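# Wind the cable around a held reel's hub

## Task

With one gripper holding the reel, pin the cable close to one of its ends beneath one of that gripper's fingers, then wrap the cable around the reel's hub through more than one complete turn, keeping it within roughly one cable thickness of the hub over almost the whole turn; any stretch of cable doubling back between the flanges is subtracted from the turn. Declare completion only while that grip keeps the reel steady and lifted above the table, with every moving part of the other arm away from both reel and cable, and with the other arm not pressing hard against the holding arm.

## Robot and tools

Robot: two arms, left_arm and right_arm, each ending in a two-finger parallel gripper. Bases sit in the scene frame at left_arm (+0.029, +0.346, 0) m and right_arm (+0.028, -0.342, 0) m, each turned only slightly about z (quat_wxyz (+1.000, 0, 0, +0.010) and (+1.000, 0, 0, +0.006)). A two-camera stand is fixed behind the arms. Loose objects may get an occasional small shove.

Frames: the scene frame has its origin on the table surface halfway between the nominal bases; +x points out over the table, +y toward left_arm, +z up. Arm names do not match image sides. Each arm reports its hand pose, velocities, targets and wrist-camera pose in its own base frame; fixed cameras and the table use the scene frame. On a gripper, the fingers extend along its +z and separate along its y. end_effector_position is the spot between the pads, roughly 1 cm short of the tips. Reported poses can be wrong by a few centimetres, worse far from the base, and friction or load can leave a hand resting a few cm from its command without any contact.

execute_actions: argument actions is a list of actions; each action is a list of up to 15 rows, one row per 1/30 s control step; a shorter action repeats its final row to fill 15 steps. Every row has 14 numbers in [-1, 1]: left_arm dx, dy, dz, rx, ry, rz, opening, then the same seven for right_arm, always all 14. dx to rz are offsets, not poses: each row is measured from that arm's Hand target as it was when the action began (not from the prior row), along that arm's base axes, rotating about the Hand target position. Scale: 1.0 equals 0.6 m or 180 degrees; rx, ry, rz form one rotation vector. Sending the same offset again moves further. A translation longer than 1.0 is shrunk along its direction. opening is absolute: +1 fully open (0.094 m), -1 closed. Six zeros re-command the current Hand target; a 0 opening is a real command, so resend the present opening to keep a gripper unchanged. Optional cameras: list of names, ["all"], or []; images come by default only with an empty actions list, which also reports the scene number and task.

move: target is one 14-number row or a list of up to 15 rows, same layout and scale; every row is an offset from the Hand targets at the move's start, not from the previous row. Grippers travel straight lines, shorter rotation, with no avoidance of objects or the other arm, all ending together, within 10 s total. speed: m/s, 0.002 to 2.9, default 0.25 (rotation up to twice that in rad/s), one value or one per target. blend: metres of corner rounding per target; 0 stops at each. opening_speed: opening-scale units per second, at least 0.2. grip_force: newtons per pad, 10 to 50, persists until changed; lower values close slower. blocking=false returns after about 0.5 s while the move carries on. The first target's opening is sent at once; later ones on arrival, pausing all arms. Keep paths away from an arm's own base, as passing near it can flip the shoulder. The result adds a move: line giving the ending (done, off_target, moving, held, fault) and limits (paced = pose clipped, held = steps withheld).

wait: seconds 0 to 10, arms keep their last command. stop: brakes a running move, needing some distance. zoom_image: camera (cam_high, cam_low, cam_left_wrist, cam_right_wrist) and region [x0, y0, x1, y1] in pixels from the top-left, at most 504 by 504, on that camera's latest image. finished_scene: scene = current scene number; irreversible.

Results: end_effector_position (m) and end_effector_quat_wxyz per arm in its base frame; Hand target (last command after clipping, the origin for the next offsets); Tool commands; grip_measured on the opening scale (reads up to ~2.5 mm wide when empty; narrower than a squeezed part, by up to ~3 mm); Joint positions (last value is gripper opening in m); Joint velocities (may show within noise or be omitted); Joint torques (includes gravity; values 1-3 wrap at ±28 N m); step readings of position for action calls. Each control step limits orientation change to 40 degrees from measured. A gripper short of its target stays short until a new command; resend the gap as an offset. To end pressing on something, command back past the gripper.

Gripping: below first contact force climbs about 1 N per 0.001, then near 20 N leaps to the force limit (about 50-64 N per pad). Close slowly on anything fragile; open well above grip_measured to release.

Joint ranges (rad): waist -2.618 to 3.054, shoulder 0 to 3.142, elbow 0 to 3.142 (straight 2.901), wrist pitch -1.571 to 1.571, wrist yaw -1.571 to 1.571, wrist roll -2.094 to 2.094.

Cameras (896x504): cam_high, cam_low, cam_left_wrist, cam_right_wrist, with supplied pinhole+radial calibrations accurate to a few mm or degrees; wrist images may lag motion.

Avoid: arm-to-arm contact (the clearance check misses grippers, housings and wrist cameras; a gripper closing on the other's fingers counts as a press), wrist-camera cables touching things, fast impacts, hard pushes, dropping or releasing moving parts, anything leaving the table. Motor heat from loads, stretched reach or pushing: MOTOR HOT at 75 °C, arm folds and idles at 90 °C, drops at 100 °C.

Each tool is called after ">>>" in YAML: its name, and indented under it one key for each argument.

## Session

>>> execute_actions:
  actions: []

Scene clock: 0.00 s.
left_arm: end_effector_position=(+0.4062, -0.0018, +0.1076) grip_measured=+1.000 end_effector_quat_wxyz=(+0.590, +0.006, +0.806, +0.032) | right_arm: end_effector_position=(+0.4002, -0.0225, +0.1014) grip_measured=+1.000 end_effector_quat_wxyz=(+0.591, +0.073, +0.796, -0.104)
Joint positions: left_arm=[-0.047 1.545 0.393 0.846 -0.09 0.033 0.094] | right_arm=[0.094 1.598 0.375 0.923 0.344 0.021 0.094]
Joint velocities: within noise
Joint torques (N m): no reading
Heat: left arm: 31 °C; right arm: 37 °C.
Hand target: left_arm +0.4094, -0.0019, +0.1168; +0.601, +0.004, +0.799, +0.031 | right_arm +0.4030, -0.0227, +0.1092; +0.600, +0.075, +0.789, -0.104
Tool commands: left_gripper/opening=+1.0 right_gripper/opening=+1.0
camera_calibration:
cam_left_wrist: T_world_to_cam=[[-0.0570274, -0.986173, -0.155598, 0.0371244], [-0.656549, 0.154455, -0.7383, 0.384975], [0.752124, 0.0600545, -0.65628, -0.140613], [0, 0, 0, 1]] pos_world=[0.36063, -0.0144057, 0.197722]
cam_right_wrist: T_world_to_cam=[[-0.294145, -0.955314, -0.0292384, 0.0985111], [-0.608103, 0.210663, -0.765396, 0.360806], [0.737353, -0.207357, -0.642894, -0.142465], [0, 0, 0, 1]] pos_world=[0.353431, -0.0114407, 0.18745]

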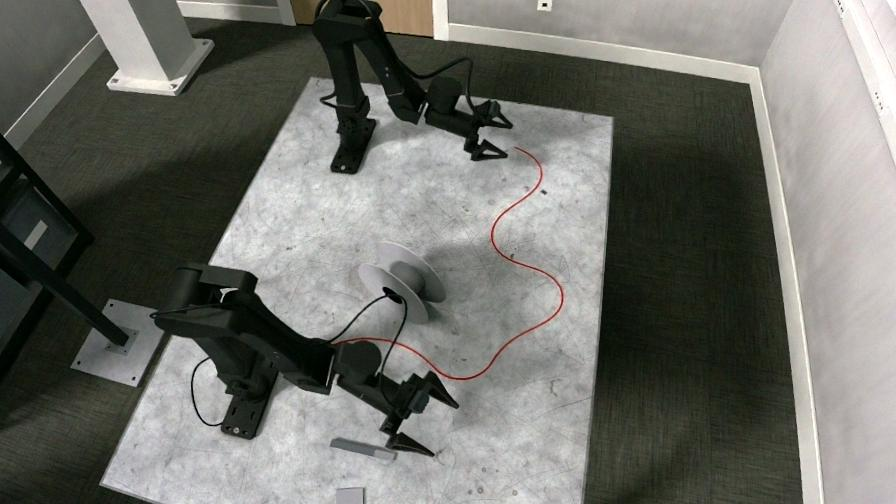

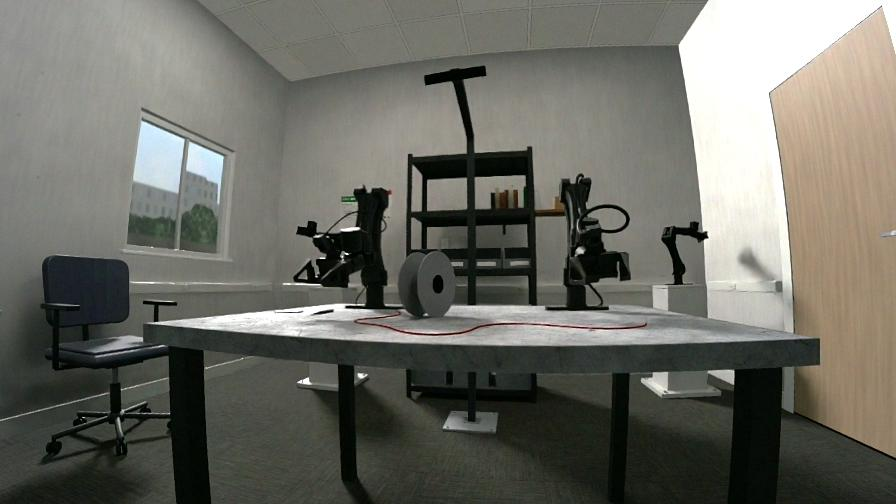

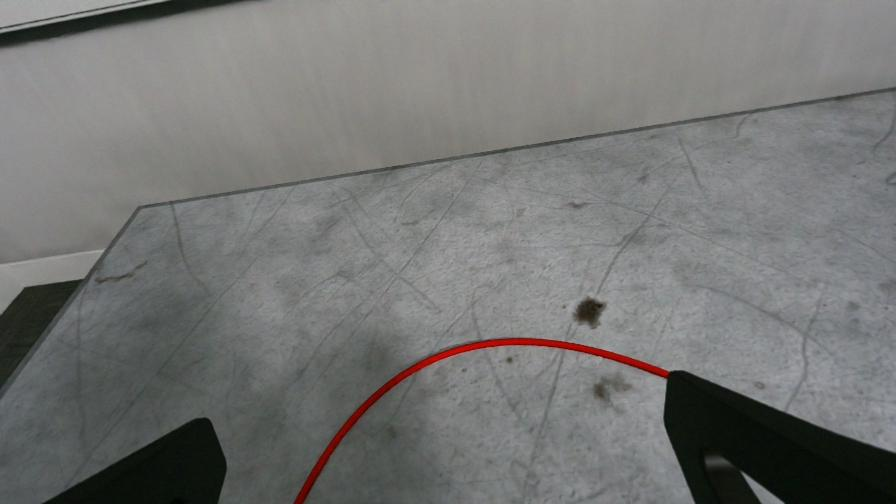

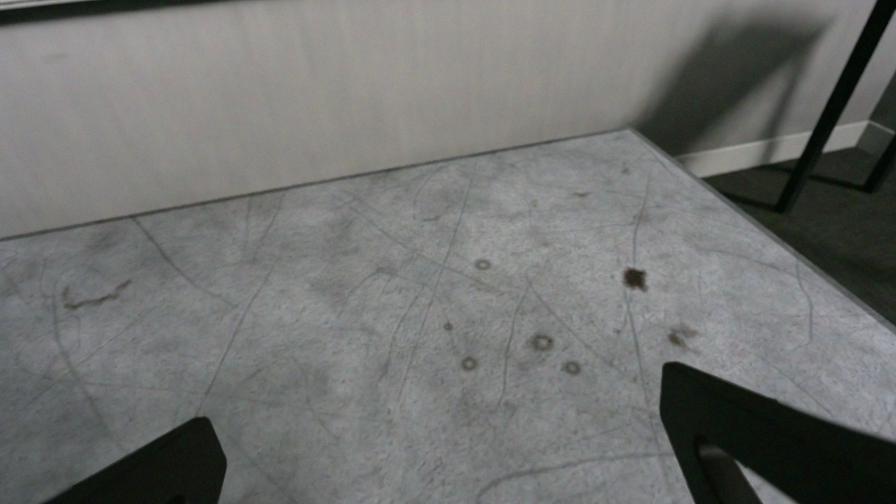

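>>> zoom_image:
  camera: "cam_high"
  region: [330, 220, 480, 370]

>>> zoom_image:
  camera: "cam_low"
  region: [340, 220, 520, 340]

Scaled by 3.360 from the camera's 896x504 image, which has a finer 1280x720 frame.

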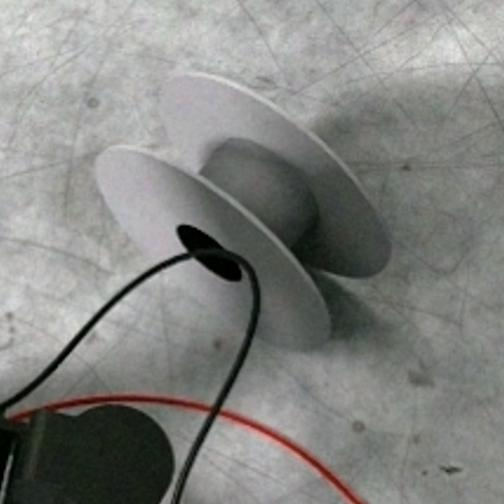

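Scaled by 2.800 from the camera's 896x504 image, which has a finer 1280x720 frame.

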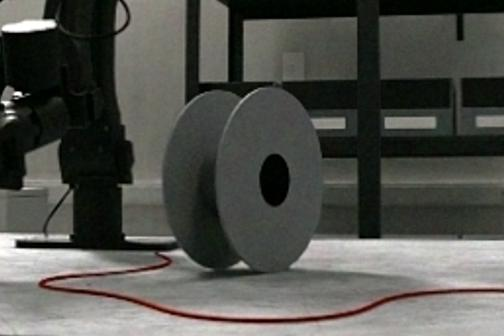

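>>> move:
  target:
    - [0.1,-0.1,0.04,0.0147,0.411,-0.045,0.2,-0.038,0.038,0.268,0.05,0.13,-0.02,0.6]
    - [0.149,-0.174,-0.02,0.416,0.254,-0.568,0.2,-0.318,0.438,0.302,0.1156,0.2837,-0.0516,0.6]
  speed: 0.3
  blend: [0.03,0]
  cameras: ["all"]

Scene clock: 151.30 s.
left_arm: end_effector_position=(+0.4984, -0.1001, +0.1034) grip_measured=+0.202 end_effector_quat_wxyz=(+0.038, +0.872, +0.486, +0.052) | right_arm: end_effector_position=(+0.2117, +0.2392, +0.2836) grip_measured=+0.602 end_effector_quat_wxyz=(+0.219, +0.163, +0.959, +0.072)
Joint positions: left_arm=[-0.204 2.558 2.673 -1.559 -0.01 1.921 0.056] | right_arm=[1.042 1.589 1.887 -1.563 0.357 1.324 0.075]
Joint torques (N m): left_arm=[-0.61 -12.77 9.11 0.04 0.12 0.19] | right_arm=[0.2 -5.53 8.42 0.65 0.23 0.01]
Heat: left arm: 36 °C; right arm: 41 °C.
Hand target: left_arm +0.4989, -0.1063, +0.1050; +0.001, +0.879, +0.477, +0.000 | right_arm +0.2121, +0.2401, +0.2903; +0.171, +0.188, +0.967, -0.033
Off the commanded pose: left_arm 0.006 m, 7 deg | right_arm 0.007 m, 14 deg.
joint sent to its limit (left arm) — joint 4 (wrist pitch), lower limit. The joint targets are off in orientation, not in position.
joint sent to its limit (right arm) — joint 4 (wrist pitch), lower limit. The joint targets are off in orientation, not in position.
move: off_target (left_arm, right_arm)
camera_calibration:
cam_left_wrist: T_world_to_cam=[[-0.780262, 0.62287, -0.0567853, 0.456206], [0.534479, 0.711171, 0.456692, -0.203768], [0.324844, 0.325989, -0.88781, 0.0568044], [0, 0, 0, 1]] pos_world=[0.446417, -0.15776, 0.169397]
cam_right_wrist: T_world_to_cam=[[-0.392324, -0.889301, -0.235001, 0.361671], [-0.917084, 0.39789, 0.0253201, 0.126911], [0.0709875, 0.22545, -0.971665, 0.298809], [0, 0, 0, 1]] pos_world=[0.237069, 0.203771, 0.372122]

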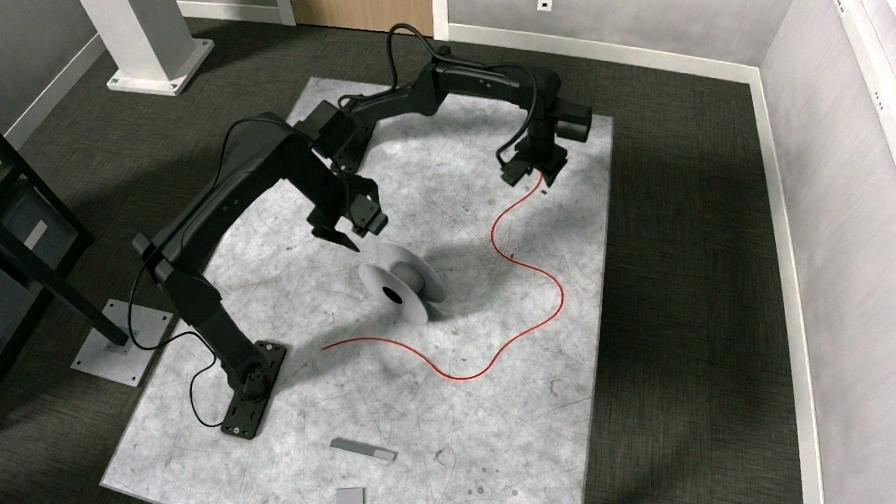

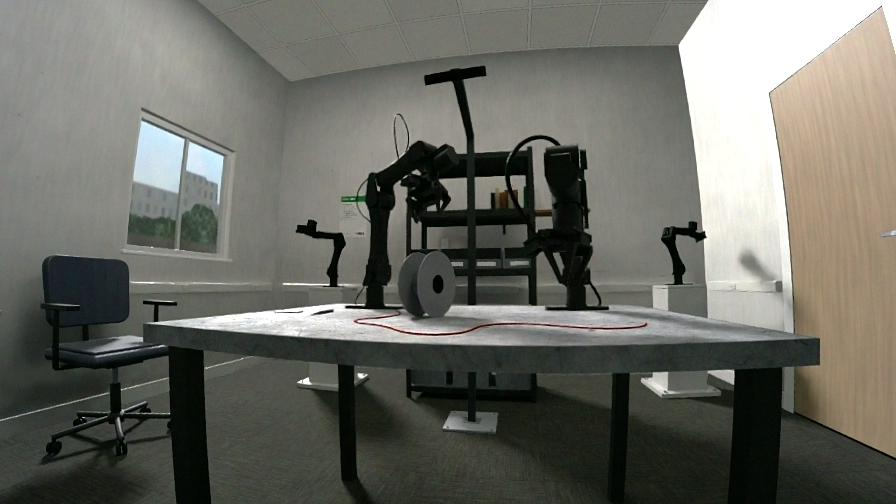

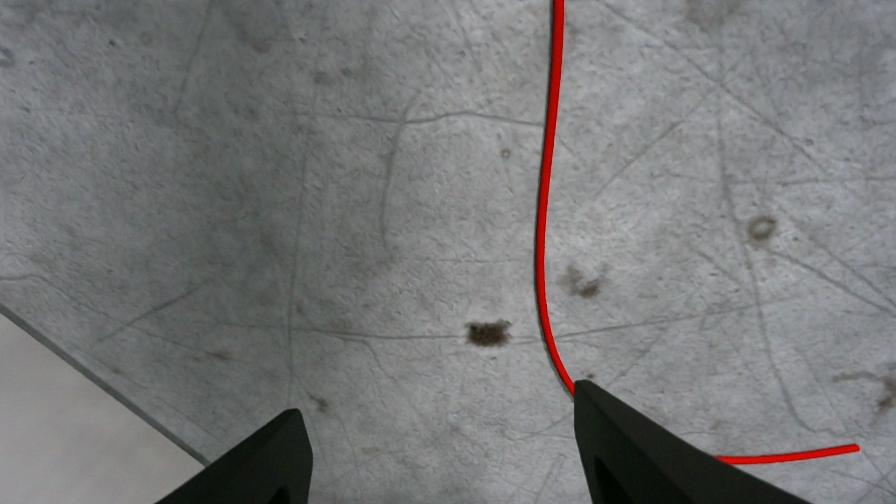

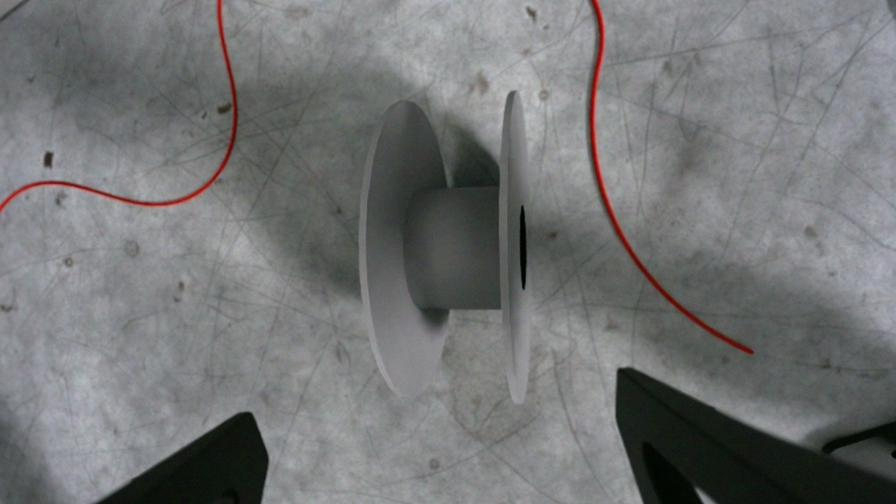

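>>> move:
  target:
    - [-0.04,0.05,-0.11,0,0,0,0.2,0,0,0,0,0,0,0.6]
    - [-0.04,0.05,-0.162,0,0,0,0.2,0,0,0,0,0,0,0.6]
  speed: [0.15,0.06]
  cameras: ["cam_left_wrist","cam_low"]

Scene clock: 187.90 s.
left_arm: end_effector_position=(+0.4734, -0.0745, +0.0169) grip_measured=+0.202 end_effector_quat_wxyz=(-0.005, +0.876, +0.482, +0.001) | right_arm: end_effector_position=(+0.2116, +0.2392, +0.2836) grip_measured=+0.602 end_effector_quat_wxyz=(+0.219, +0.163, +0.959, +0.072)
Joint positions: left_arm=[-0.162 2.483 2.192 -1.285 -0.01 1.974 0.056] | right_arm=[1.042 1.589 1.887 -1.563 0.357 1.324 0.075]
Joint torques (N m): left_arm=[0.01 -12.97 4.55 0.28 0.11 0.17] | right_arm=[0.24 -5.56 8.43 0.65 0.23 0.02]
Heat: left arm: 37 °C; right arm: 40 °C.
Hand target: left_arm +0.4749, -0.0763, +0.0079; +0.001, +0.879, +0.477, +0.000 | right_arm +0.2121, +0.2401, +0.2903; +0.171, +0.188, +0.967, -0.033
Off the commanded pose: left_arm 0.009 m, 1 deg | right_arm 0.007 m, 14 deg.
joint sent to its limit (right arm) — joint 4 (wrist pitch), lower limit. The joint targets are off in orientation, not in position.
move: off_target (right_arm)
camera_calibration:
cam_left_wrist: T_world_to_cam=[[-0.772996, 0.631434, 0.0613902, 0.410989], [0.598227, 0.693274, 0.401866, -0.199717], [0.211191, 0.347366, -0.913638, 0.0355399], [0, 0, 0, 1]] pos_world=[0.429663, -0.133399, 0.0874994]
Images, in order (width x height): cam_low 896x504, cam_left_wrist 896x504.

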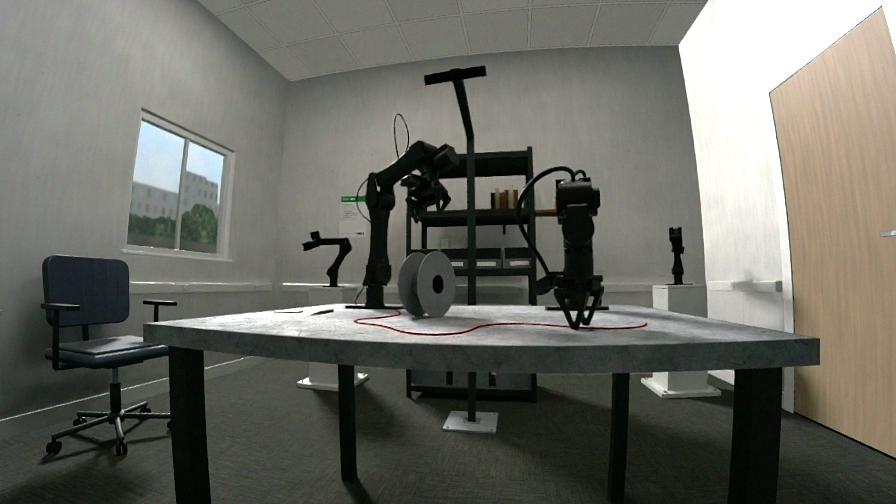

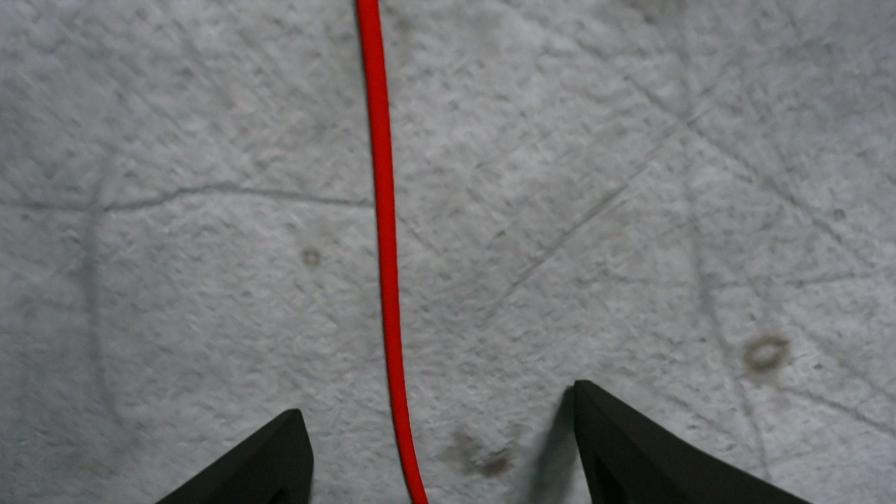

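>>> move:
  target:
    - [0,0,-0.01,0,0,0,0.2,0,0,0,0,0,0,0.6]
    - [0,0,-0.01,0,0,0,-1,0,0,0,0,0,0,0.6]
  speed: 0.06

Scene clock: 192.80 s.
left_arm: end_effector_position=(+0.4796, -0.0761, +0.0161) grip_measured=-0.967 end_effector_quat_wxyz=(+0.005, +0.876, +0.481, +0.012) | right_arm: end_effector_position=(+0.2116, +0.2392, +0.2836) grip_measured=+0.602 end_effector_quat_wxyz=(+0.219, +0.163, +0.959, +0.072)
Joint positions: left_arm=[-0.162 2.475 2.173 -1.243 -0.007 1.975 0.002] | right_arm=[1.042 1.589 1.887 -1.563 0.357 1.324 0.075]
Joint torques (N m): left_arm=[0.13 -12.19 4.46 0.18 0.11 0.12] | right_arm=[0.18 -5.53 8.43 0.66 0.23 0.02]
Heat: left arm: 37 °C; right arm: 40 °C.
Hand target: left_arm +0.4748, -0.0763, +0.0018; +0.001, +0.879, +0.477, +0.000 | right_arm +0.2121, +0.2401, +0.2903; +0.171, +0.188, +0.967, -0.033
Off the commanded pose: left_arm 0.015 m, 2 deg | right_arm 0.007 m, 14 deg.
joint sent to its limit (right arm) — joint 4 (wrist pitch), lower limit. The joint targets are off in orientation, not in position.
move: off_target (left_arm, right_arm); target 2's new opening was sent with left_arm's hand 0.015 m and 1 deg from that target

>>> move:
  target:
    - [-0.125,-0.14,0.463,-0.036,0.12,0.265,-1,0.147,-0.233,0.0,0,0,0,0.8]
    - [-0.317,-0.638,0.497,-0.073,0.241,0.529,-1,0.147,-0.233,0.0,0,0,0,0.8]
  speed: 0.25
  blend: [0.05,0]
  cameras: ["all"]

>>> zoom_image:
  camera: "cam_high"
  region: [330, 180, 530, 380]

>>> zoom_image:
  camera: "cam_low"
  region: [350, 160, 530, 340]

Scene clock: 239.13 s.
left_arm: end_effector_position=(+0.2806, -0.4548, +0.2920) grip_measured=-0.967 end_effector_quat_wxyz=(+0.005, +0.146, +0.899, -0.412) | right_arm: end_effector_position=(+0.2980, +0.1014, +0.2835) grip_measured=+0.798 end_effector_quat_wxyz=(+0.203, +0.182, +0.962, -0.009)
Joint positions: left_arm=[-0.82 2.367 2.84 -1.428 0.629 -0.704 0.002] | right_arm=[0.473 1.572 1.887 -1.565 0.26 0.804 0.084]
Joint torques (N m): left_arm=[0.51 -11.34 8.73 0.95 0.49 -0.01] | right_arm=[-0.49 -5.22 8.54 0.69 0.15 -0.08]
Heat: left arm: 42 °C; right arm: 40 °C.
Hand target: left_arm +0.2847, -0.4591, +0.3002; -0.068, +0.190, +0.921, -0.335 | right_arm +0.3004, +0.1003, +0.2903; +0.171, +0.189, +0.966, -0.033
Off the commanded pose: left_arm 0.010 m, 13 deg | right_arm 0.007 m, 5 deg.
elbow stopped short (left arm): the move would have taken joint 3 (elbow) straighter than the controller allows.
joint sent to its limit (right arm) — joint 4 (wrist pitch), lower limit. The joint targets are off in orientation, not in position.
move: off_target (left_arm, right_arm)
camera_calibration:
cam_left_wrist: T_world_to_cam=[[-0.372582, -0.542838, 0.752668, -0.36303], [-0.791038, 0.60986, 0.0482659, 0.523917], [-0.485223, -0.577406, -0.656628, 0.159407], [0, 0, 0, 1]] pos_world=[0.356527, -0.42454, 0.352625]
cam_right_wrist: T_world_to_cam=[[-0.46192, -0.883044, -0.0828511, 0.250037], [-0.886651, 0.462069, 0.0185208, 0.247226], [0.0219282, 0.0820151, -0.99639, 0.359758], [0, 0, 0, 1]] pos_world=[0.326811, 0.0770523, 0.374596]

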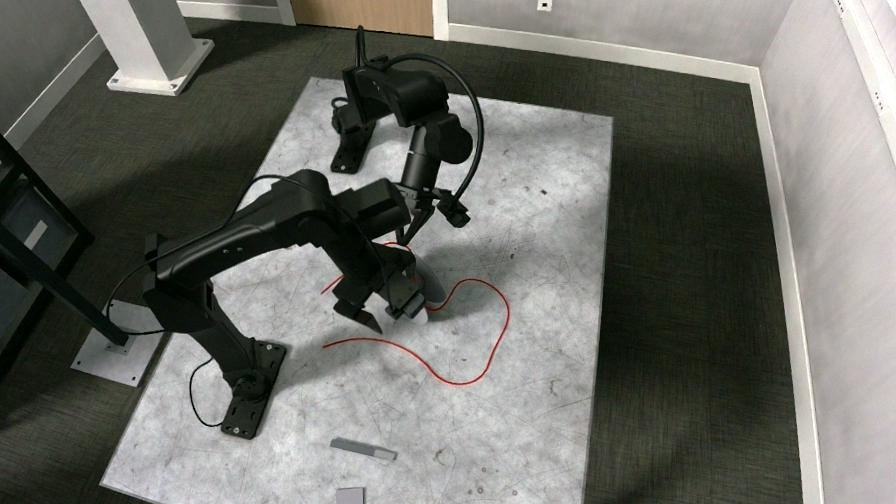

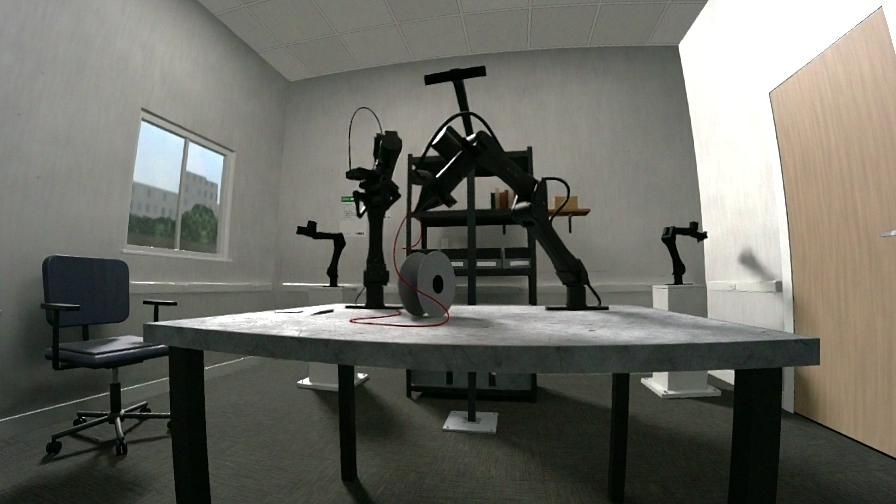

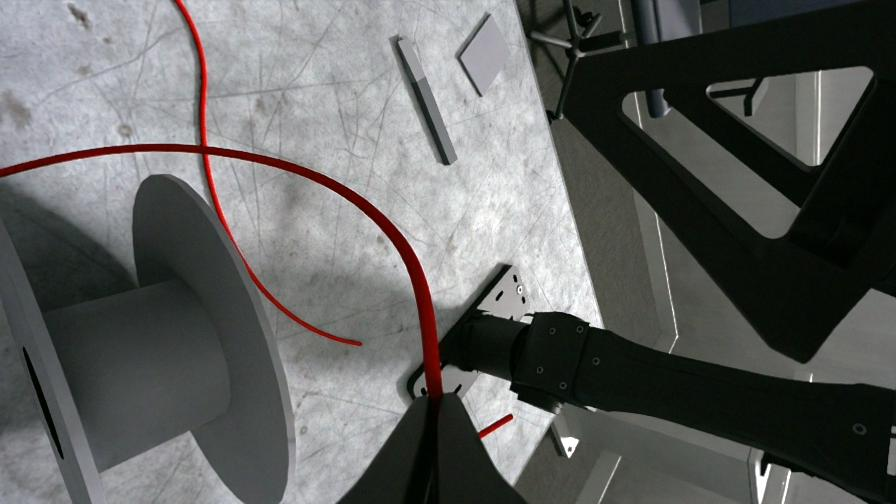

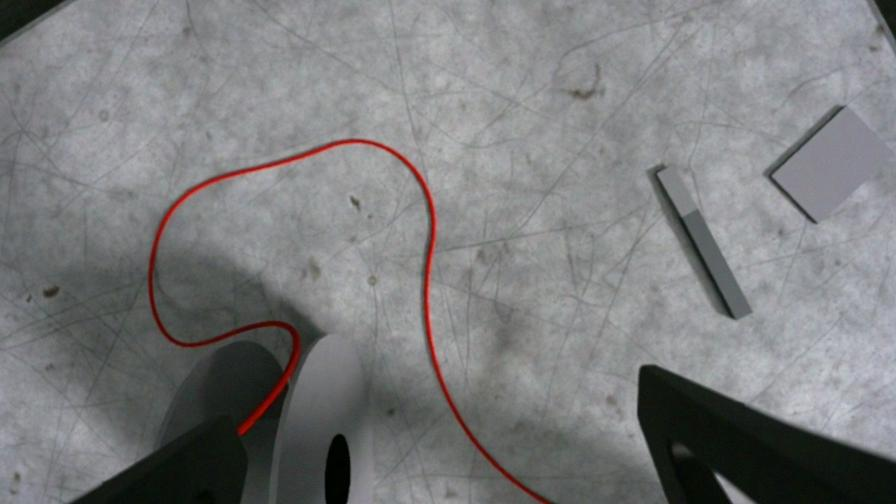

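Scaled by 2.520 from the camera's 896x504 image, which has a finer 1280x720 frame.

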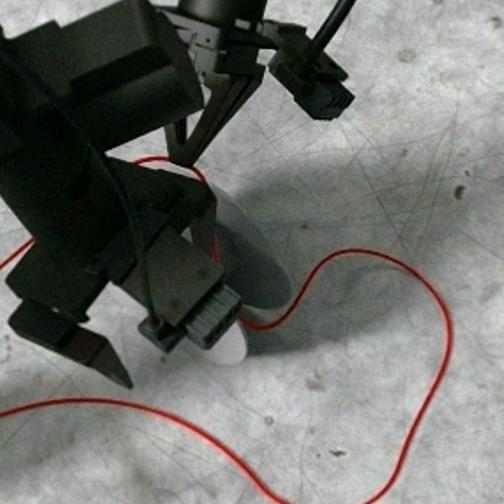

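Scaled by 2.800 from the camera's 896x504 image, which has a finer 1280x720 frame.

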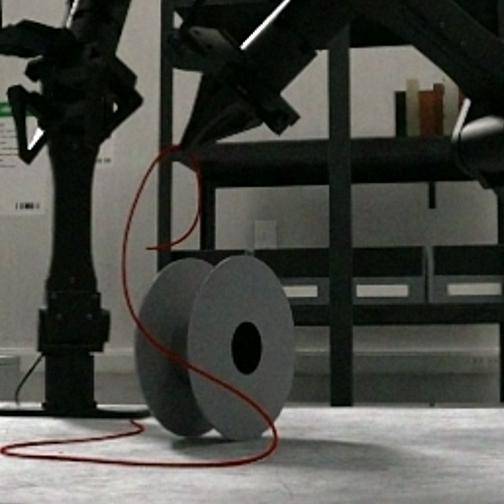

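>>> wait:
  seconds: 0.2
  cameras: ["cam_low","cam_right_wrist","cam_left_wrist","cam_high"]

Scene clock: 270.30 s.
left_arm: end_effector_position=(+0.2806, -0.4549, +0.2920) grip_measured=-0.967 end_effector_quat_wxyz=(+0.005, +0.146, +0.899, -0.412) | right_arm: end_effector_position=(+0.2980, +0.1014, +0.2835) grip_measured=+0.798 end_effector_quat_wxyz=(+0.203, +0.182, +0.962, -0.009)
Joint positions: left_arm=[-0.82 2.367 2.84 -1.428 0.629 -0.705 0.002] | right_arm=[0.473 1.572 1.887 -1.565 0.26 0.804 0.084]
Joint torques (N m): left_arm=[0.47 -11.41 8.8 0.94 0.48 -0.05] | right_arm=[-0.49 -5.23 8.55 0.7 0.16 -0.09]
Heat: left arm: 39 °C; right arm: 40 °C.
Hand target: left_arm +0.2846, -0.4591, +0.3002; -0.068, +0.190, +0.921, -0.335 | right_arm +0.3004, +0.1003, +0.2903; +0.171, +0.189, +0.966, -0.033
Tool commands: left_gripper/opening=-1.0 right_gripper/opening=+0.8
Off the commanded pose: left_arm 0.010 m, 13 deg | right_arm 0.007 m, 5 deg.
wait: 0.20 s; at rest from the start
camera_calibration:
cam_left_wrist: T_world_to_cam=[[-0.372215, -0.542746, 0.752916, -0.363208], [-0.791031, 0.609846, 0.0485553, 0.523806], [-0.485516, -0.577507, -0.656323, 0.159361], [0, 0, 0, 1]] pos_world=[0.356527, -0.42454, 0.352624]
cam_right_wrist: T_world_to_cam=[[-0.46192, -0.883044, -0.0828511, 0.250037], [-0.886651, 0.462069, 0.0185208, 0.247226], [0.0219282, 0.0820151, -0.99639, 0.359758], [0, 0, 0, 1]] pos_world=[0.326811, 0.0770523, 0.374596]

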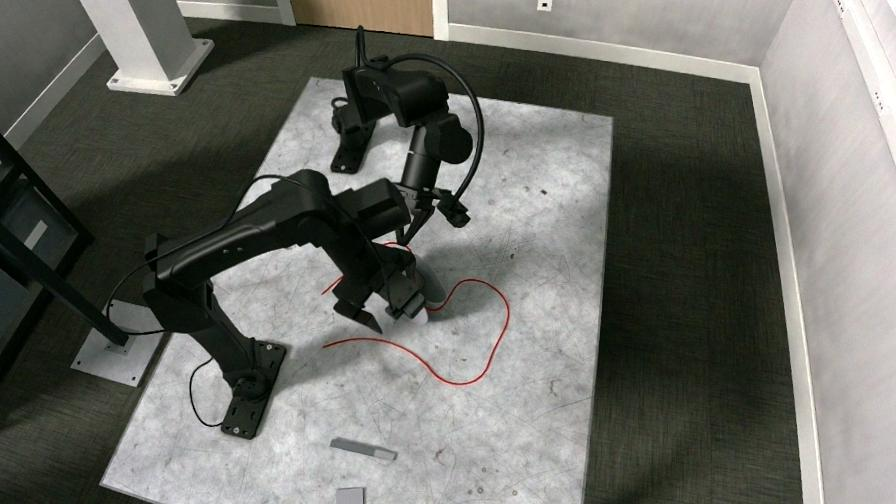

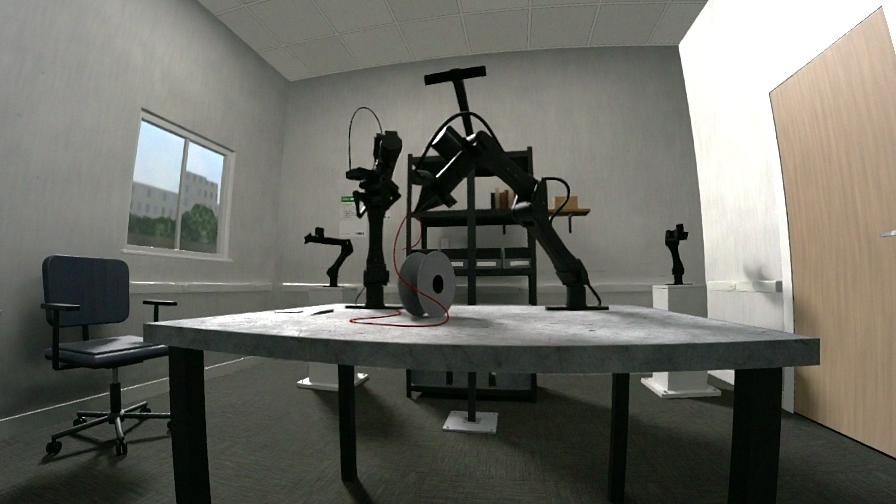

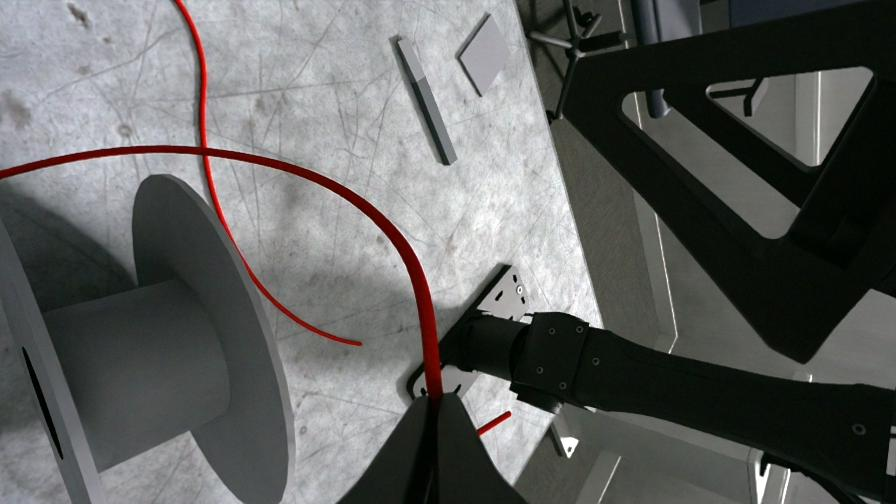

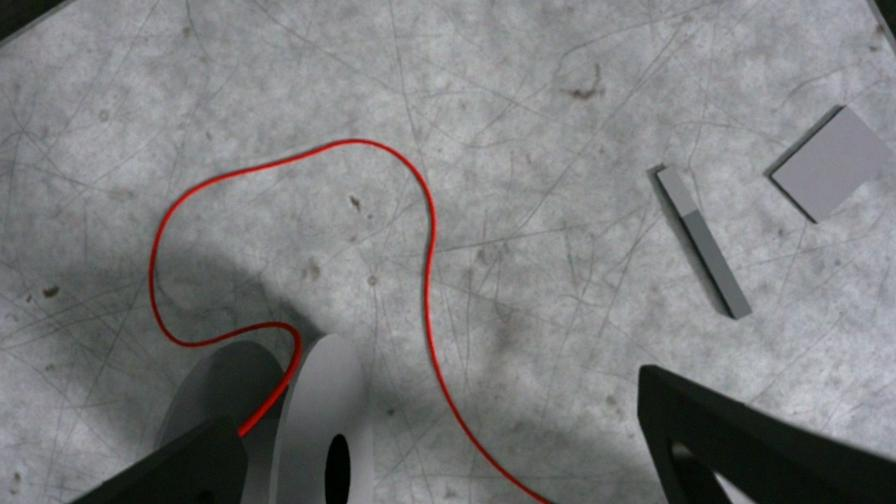

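>>> zoom_image:
  camera: "cam_low"
  region: [350, 170, 500, 340]

>>> zoom_image:
  camera: "cam_high"
  region: [310, 200, 490, 340]

Scaled by 2.965 from the camera's 896x504 image, which has a finer 1280x720 frame.

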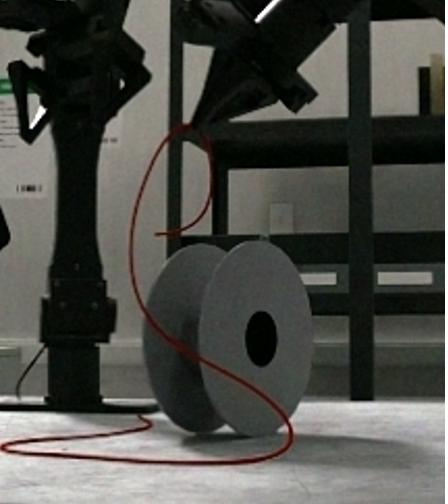

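Scaled by 2.800 from the camera's 896x504 image, which has a finer 1280x720 frame.

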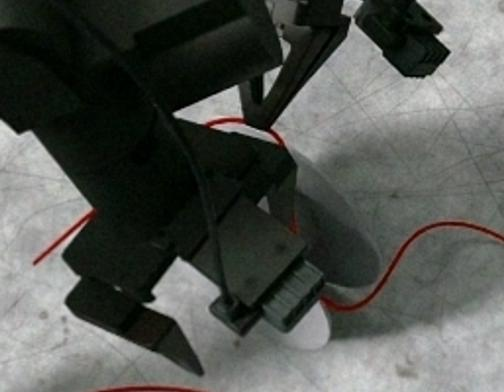

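>>> move:
  target: [0.0, 0.005, -0.117, 0.1275, -0.055, 0, -1, 0,0,0,0,0,0,0.8]
  speed: 0.12
  cameras: ["cam_low","cam_right_wrist","cam_left_wrist","cam_high"]

>>> zoom_image:
  camera: "cam_low"
  region: [350, 170, 500, 340]

Scene clock: 319.47 s.
left_arm: end_effector_position=(+0.2854, -0.4540, +0.2271) grip_measured=-0.967 end_effector_quat_wxyz=(+0.082, +0.168, +0.949, -0.255) | right_arm: end_effector_position=(+0.2980, +0.1014, +0.2835) grip_measured=+0.798 end_effector_quat_wxyz=(+0.203, +0.182, +0.962, -0.009)
Joint positions: left_arm=[-0.927 2.43 2.84 -1.497 0.253 -0.639 0.002] | right_arm=[0.473 1.572 1.887 -1.565 0.26 0.804 0.084]
Joint torques (N m): left_arm=[-0.49 -11.97 8.88 0.56 0.05 0.1] | right_arm=[-0.44 -5.22 8.53 0.71 0.15 -0.09]
Heat: left arm: 39 °C; right arm: 41 °C.
Hand target: left_arm +0.2846, -0.4561, +0.2300; -0.025, +0.201, +0.971, -0.128 | right_arm +0.3004, +0.1003, +0.2903; +0.171, +0.189, +0.966, -0.033
Off the commanded pose: left_arm 0.004 m, 20 deg | right_arm 0.007 m, 5 deg.
elbow stopped short (left arm): the move would have taken joint 3 (elbow) straighter than the controller allows.
joint sent to its limit (right arm) — joint 4 (wrist pitch), lower limit. The joint targets are off in orientation, not in position.
move: off_target (left_arm, right_arm)
camera_calibration:
cam_left_wrist: T_world_to_cam=[[-0.472481, -0.747209, 0.467376, -0.311429], [-0.826008, 0.560365, 0.0608446, 0.514997], [-0.307365, -0.357308, -0.881962, 0.220053], [0, 0, 0, 1]] pos_world=[0.345884, -0.442663, 0.308298]
cam_right_wrist: T_world_to_cam=[[-0.46192, -0.883044, -0.0828511, 0.250037], [-0.886651, 0.462069, 0.0185208, 0.247226], [0.0219282, 0.0820151, -0.99639, 0.359758], [0, 0, 0, 1]] pos_world=[0.326811, 0.0770523, 0.374596]

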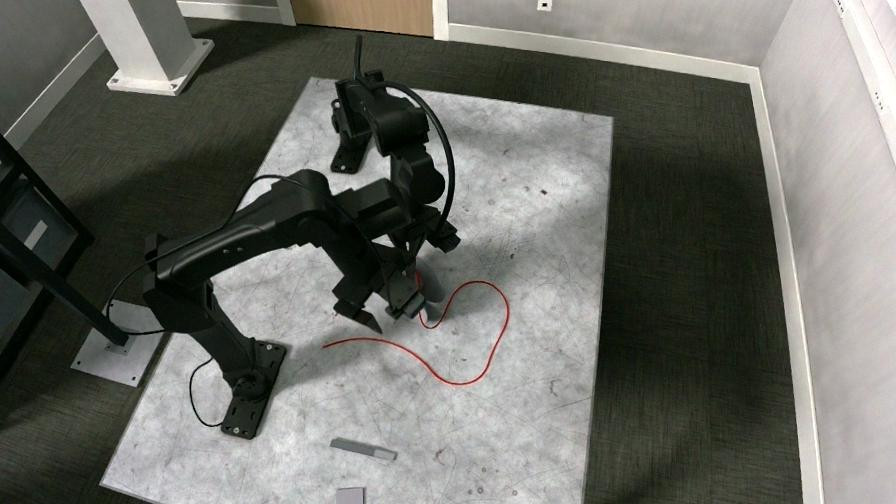

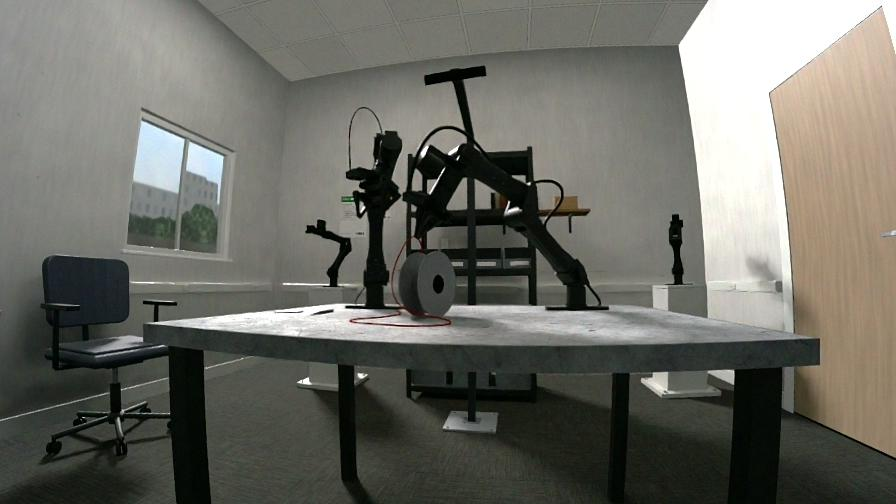

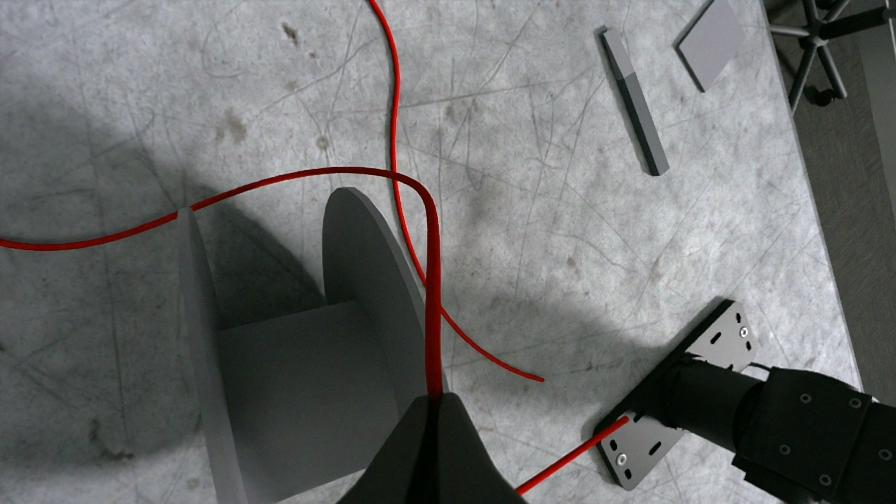

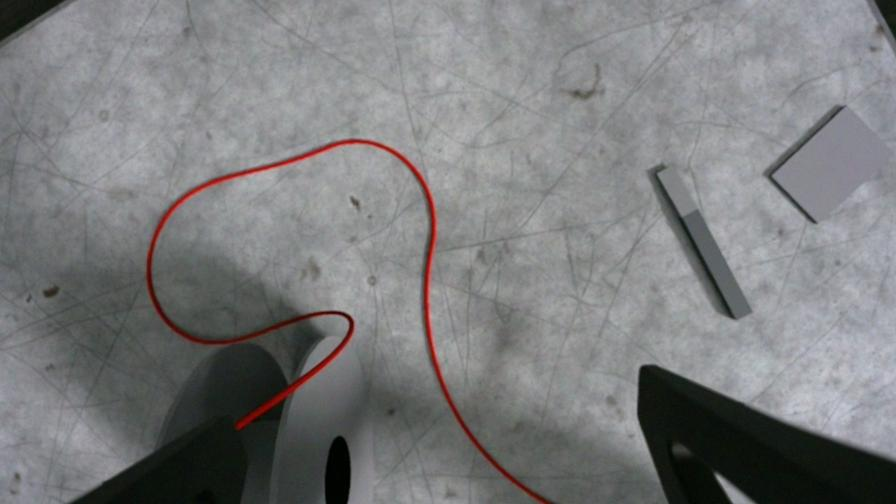

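Scaled by 2.965 from the camera's 896x504 image, which has a finer 1280x720 frame.

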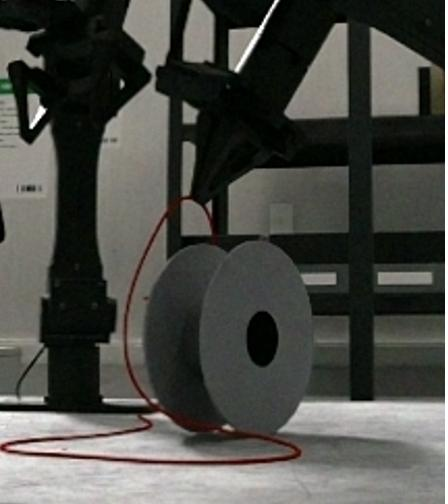

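>>> move:
  target: [0.006, 0.018, -0.11, 0,0,0, -1, 0,0,0,0,0,0,0.8]
  speed: 0.12
  cameras: ["cam_low","cam_right_wrist","cam_left_wrist","cam_high"]

>>> zoom_image:
  camera: "cam_low"
  region: [350, 170, 500, 340]

Scene clock: 331.73 s.
left_arm: end_effector_position=(+0.2837, -0.4483, +0.1650) grip_measured=-0.967 end_effector_quat_wxyz=(+0.031, +0.188, +0.963, -0.193) | right_arm: end_effector_position=(+0.2980, +0.1014, +0.2835) grip_measured=+0.798 end_effector_quat_wxyz=(+0.203, +0.182, +0.962, -0.009)
Joint positions: left_arm=[-0.927 2.538 2.84 -1.56 0.241 -0.579 0.002] | right_arm=[0.473 1.572 1.887 -1.565 0.26 0.804 0.084]
Joint torques (N m): left_arm=[0.59 -12.64 7.84 0.31 0.03 0.12] | right_arm=[-0.44 -5.23 8.55 0.7 0.15 -0.09]
Heat: left arm: 41 °C; right arm: 41 °C.
Hand target: left_arm +0.2882, -0.4453, +0.1640; -0.025, +0.200, +0.971, -0.128 | right_arm +0.3004, +0.1003, +0.2903; +0.171, +0.189, +0.966, -0.033
Off the commanded pose: left_arm 0.006 m, 10 deg | right_arm 0.007 m, 5 deg.
elbow stopped short (left arm): the move would have taken joint 3 (elbow) straighter than the controller allows.
joint sent to its limit (left arm) — joint 4 (wrist pitch), lower limit. The joint targets are off in orientation, not in position.
joint sent to its limit (right arm) — joint 4 (wrist pitch), lower limit. The joint targets are off in orientation, not in position.
move: off_target (left_arm, right_arm)
camera_calibration:
cam_left_wrist: T_world_to_cam=[[-0.481574, -0.785875, 0.387926, -0.280673], [-0.788895, 0.581513, 0.198711, 0.490317], [-0.381747, -0.210339, -0.900015, 0.256626], [0, 0, 0, 1]] pos_world=[0.34961, -0.451721, 0.242416]
cam_right_wrist: T_world_to_cam=[[-0.46192, -0.883044, -0.0828511, 0.250037], [-0.886651, 0.462069, 0.0185208, 0.247226], [0.0219282, 0.0820151, -0.99639, 0.359758], [0, 0, 0, 1]] pos_world=[0.326811, 0.0770523, 0.374596]

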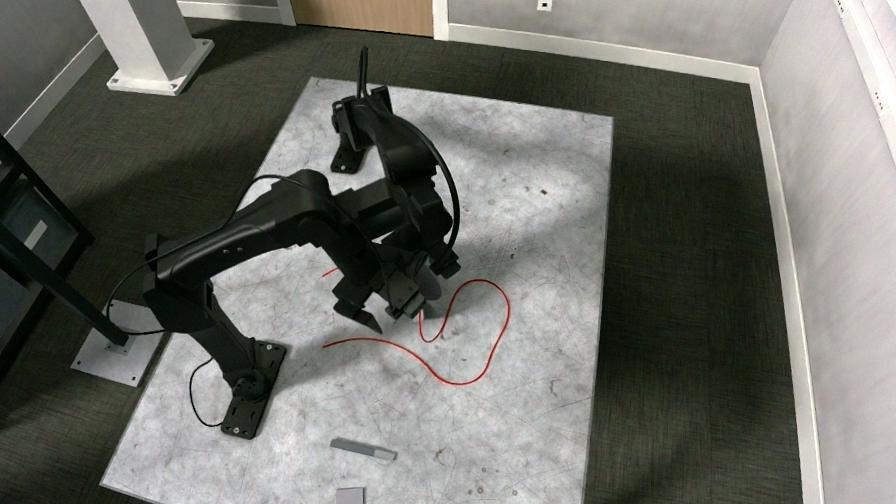

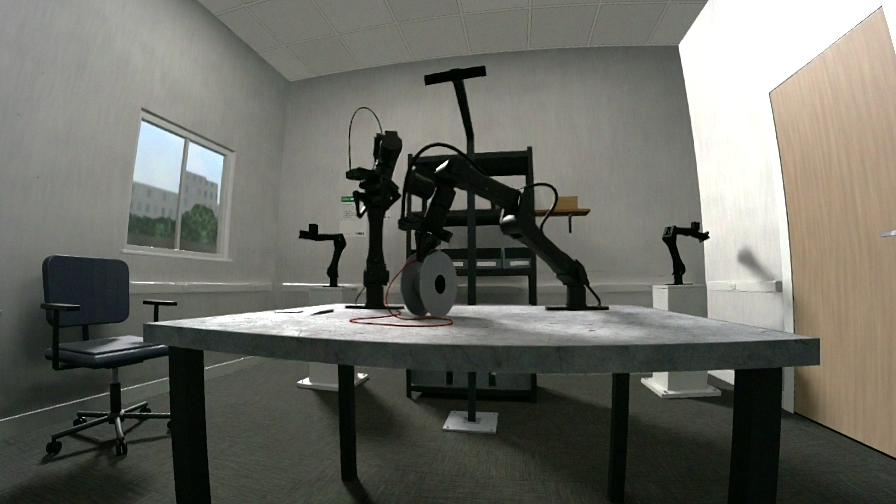

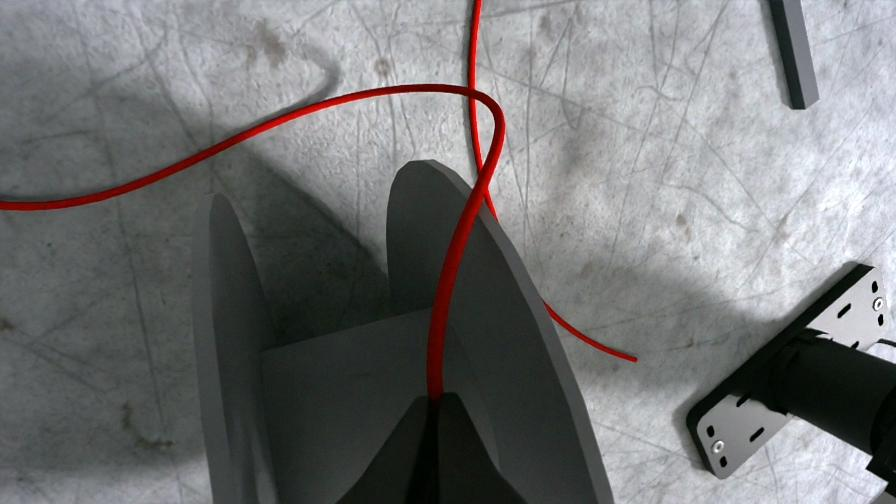

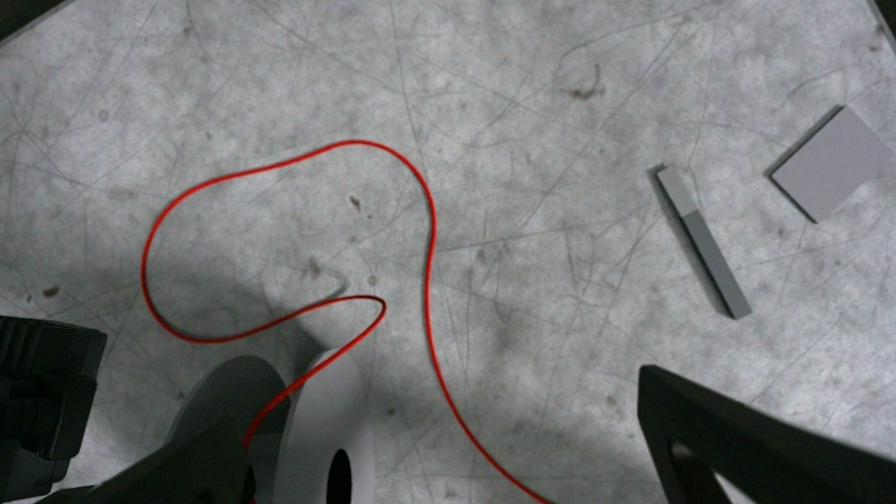

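Scaled by 2.965 from the camera's 896x504 image, which has a finer 1280x720 frame.

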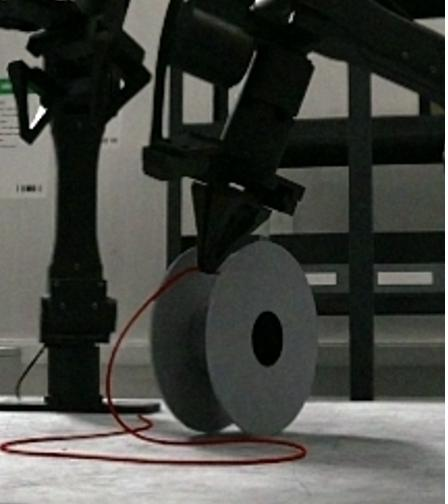

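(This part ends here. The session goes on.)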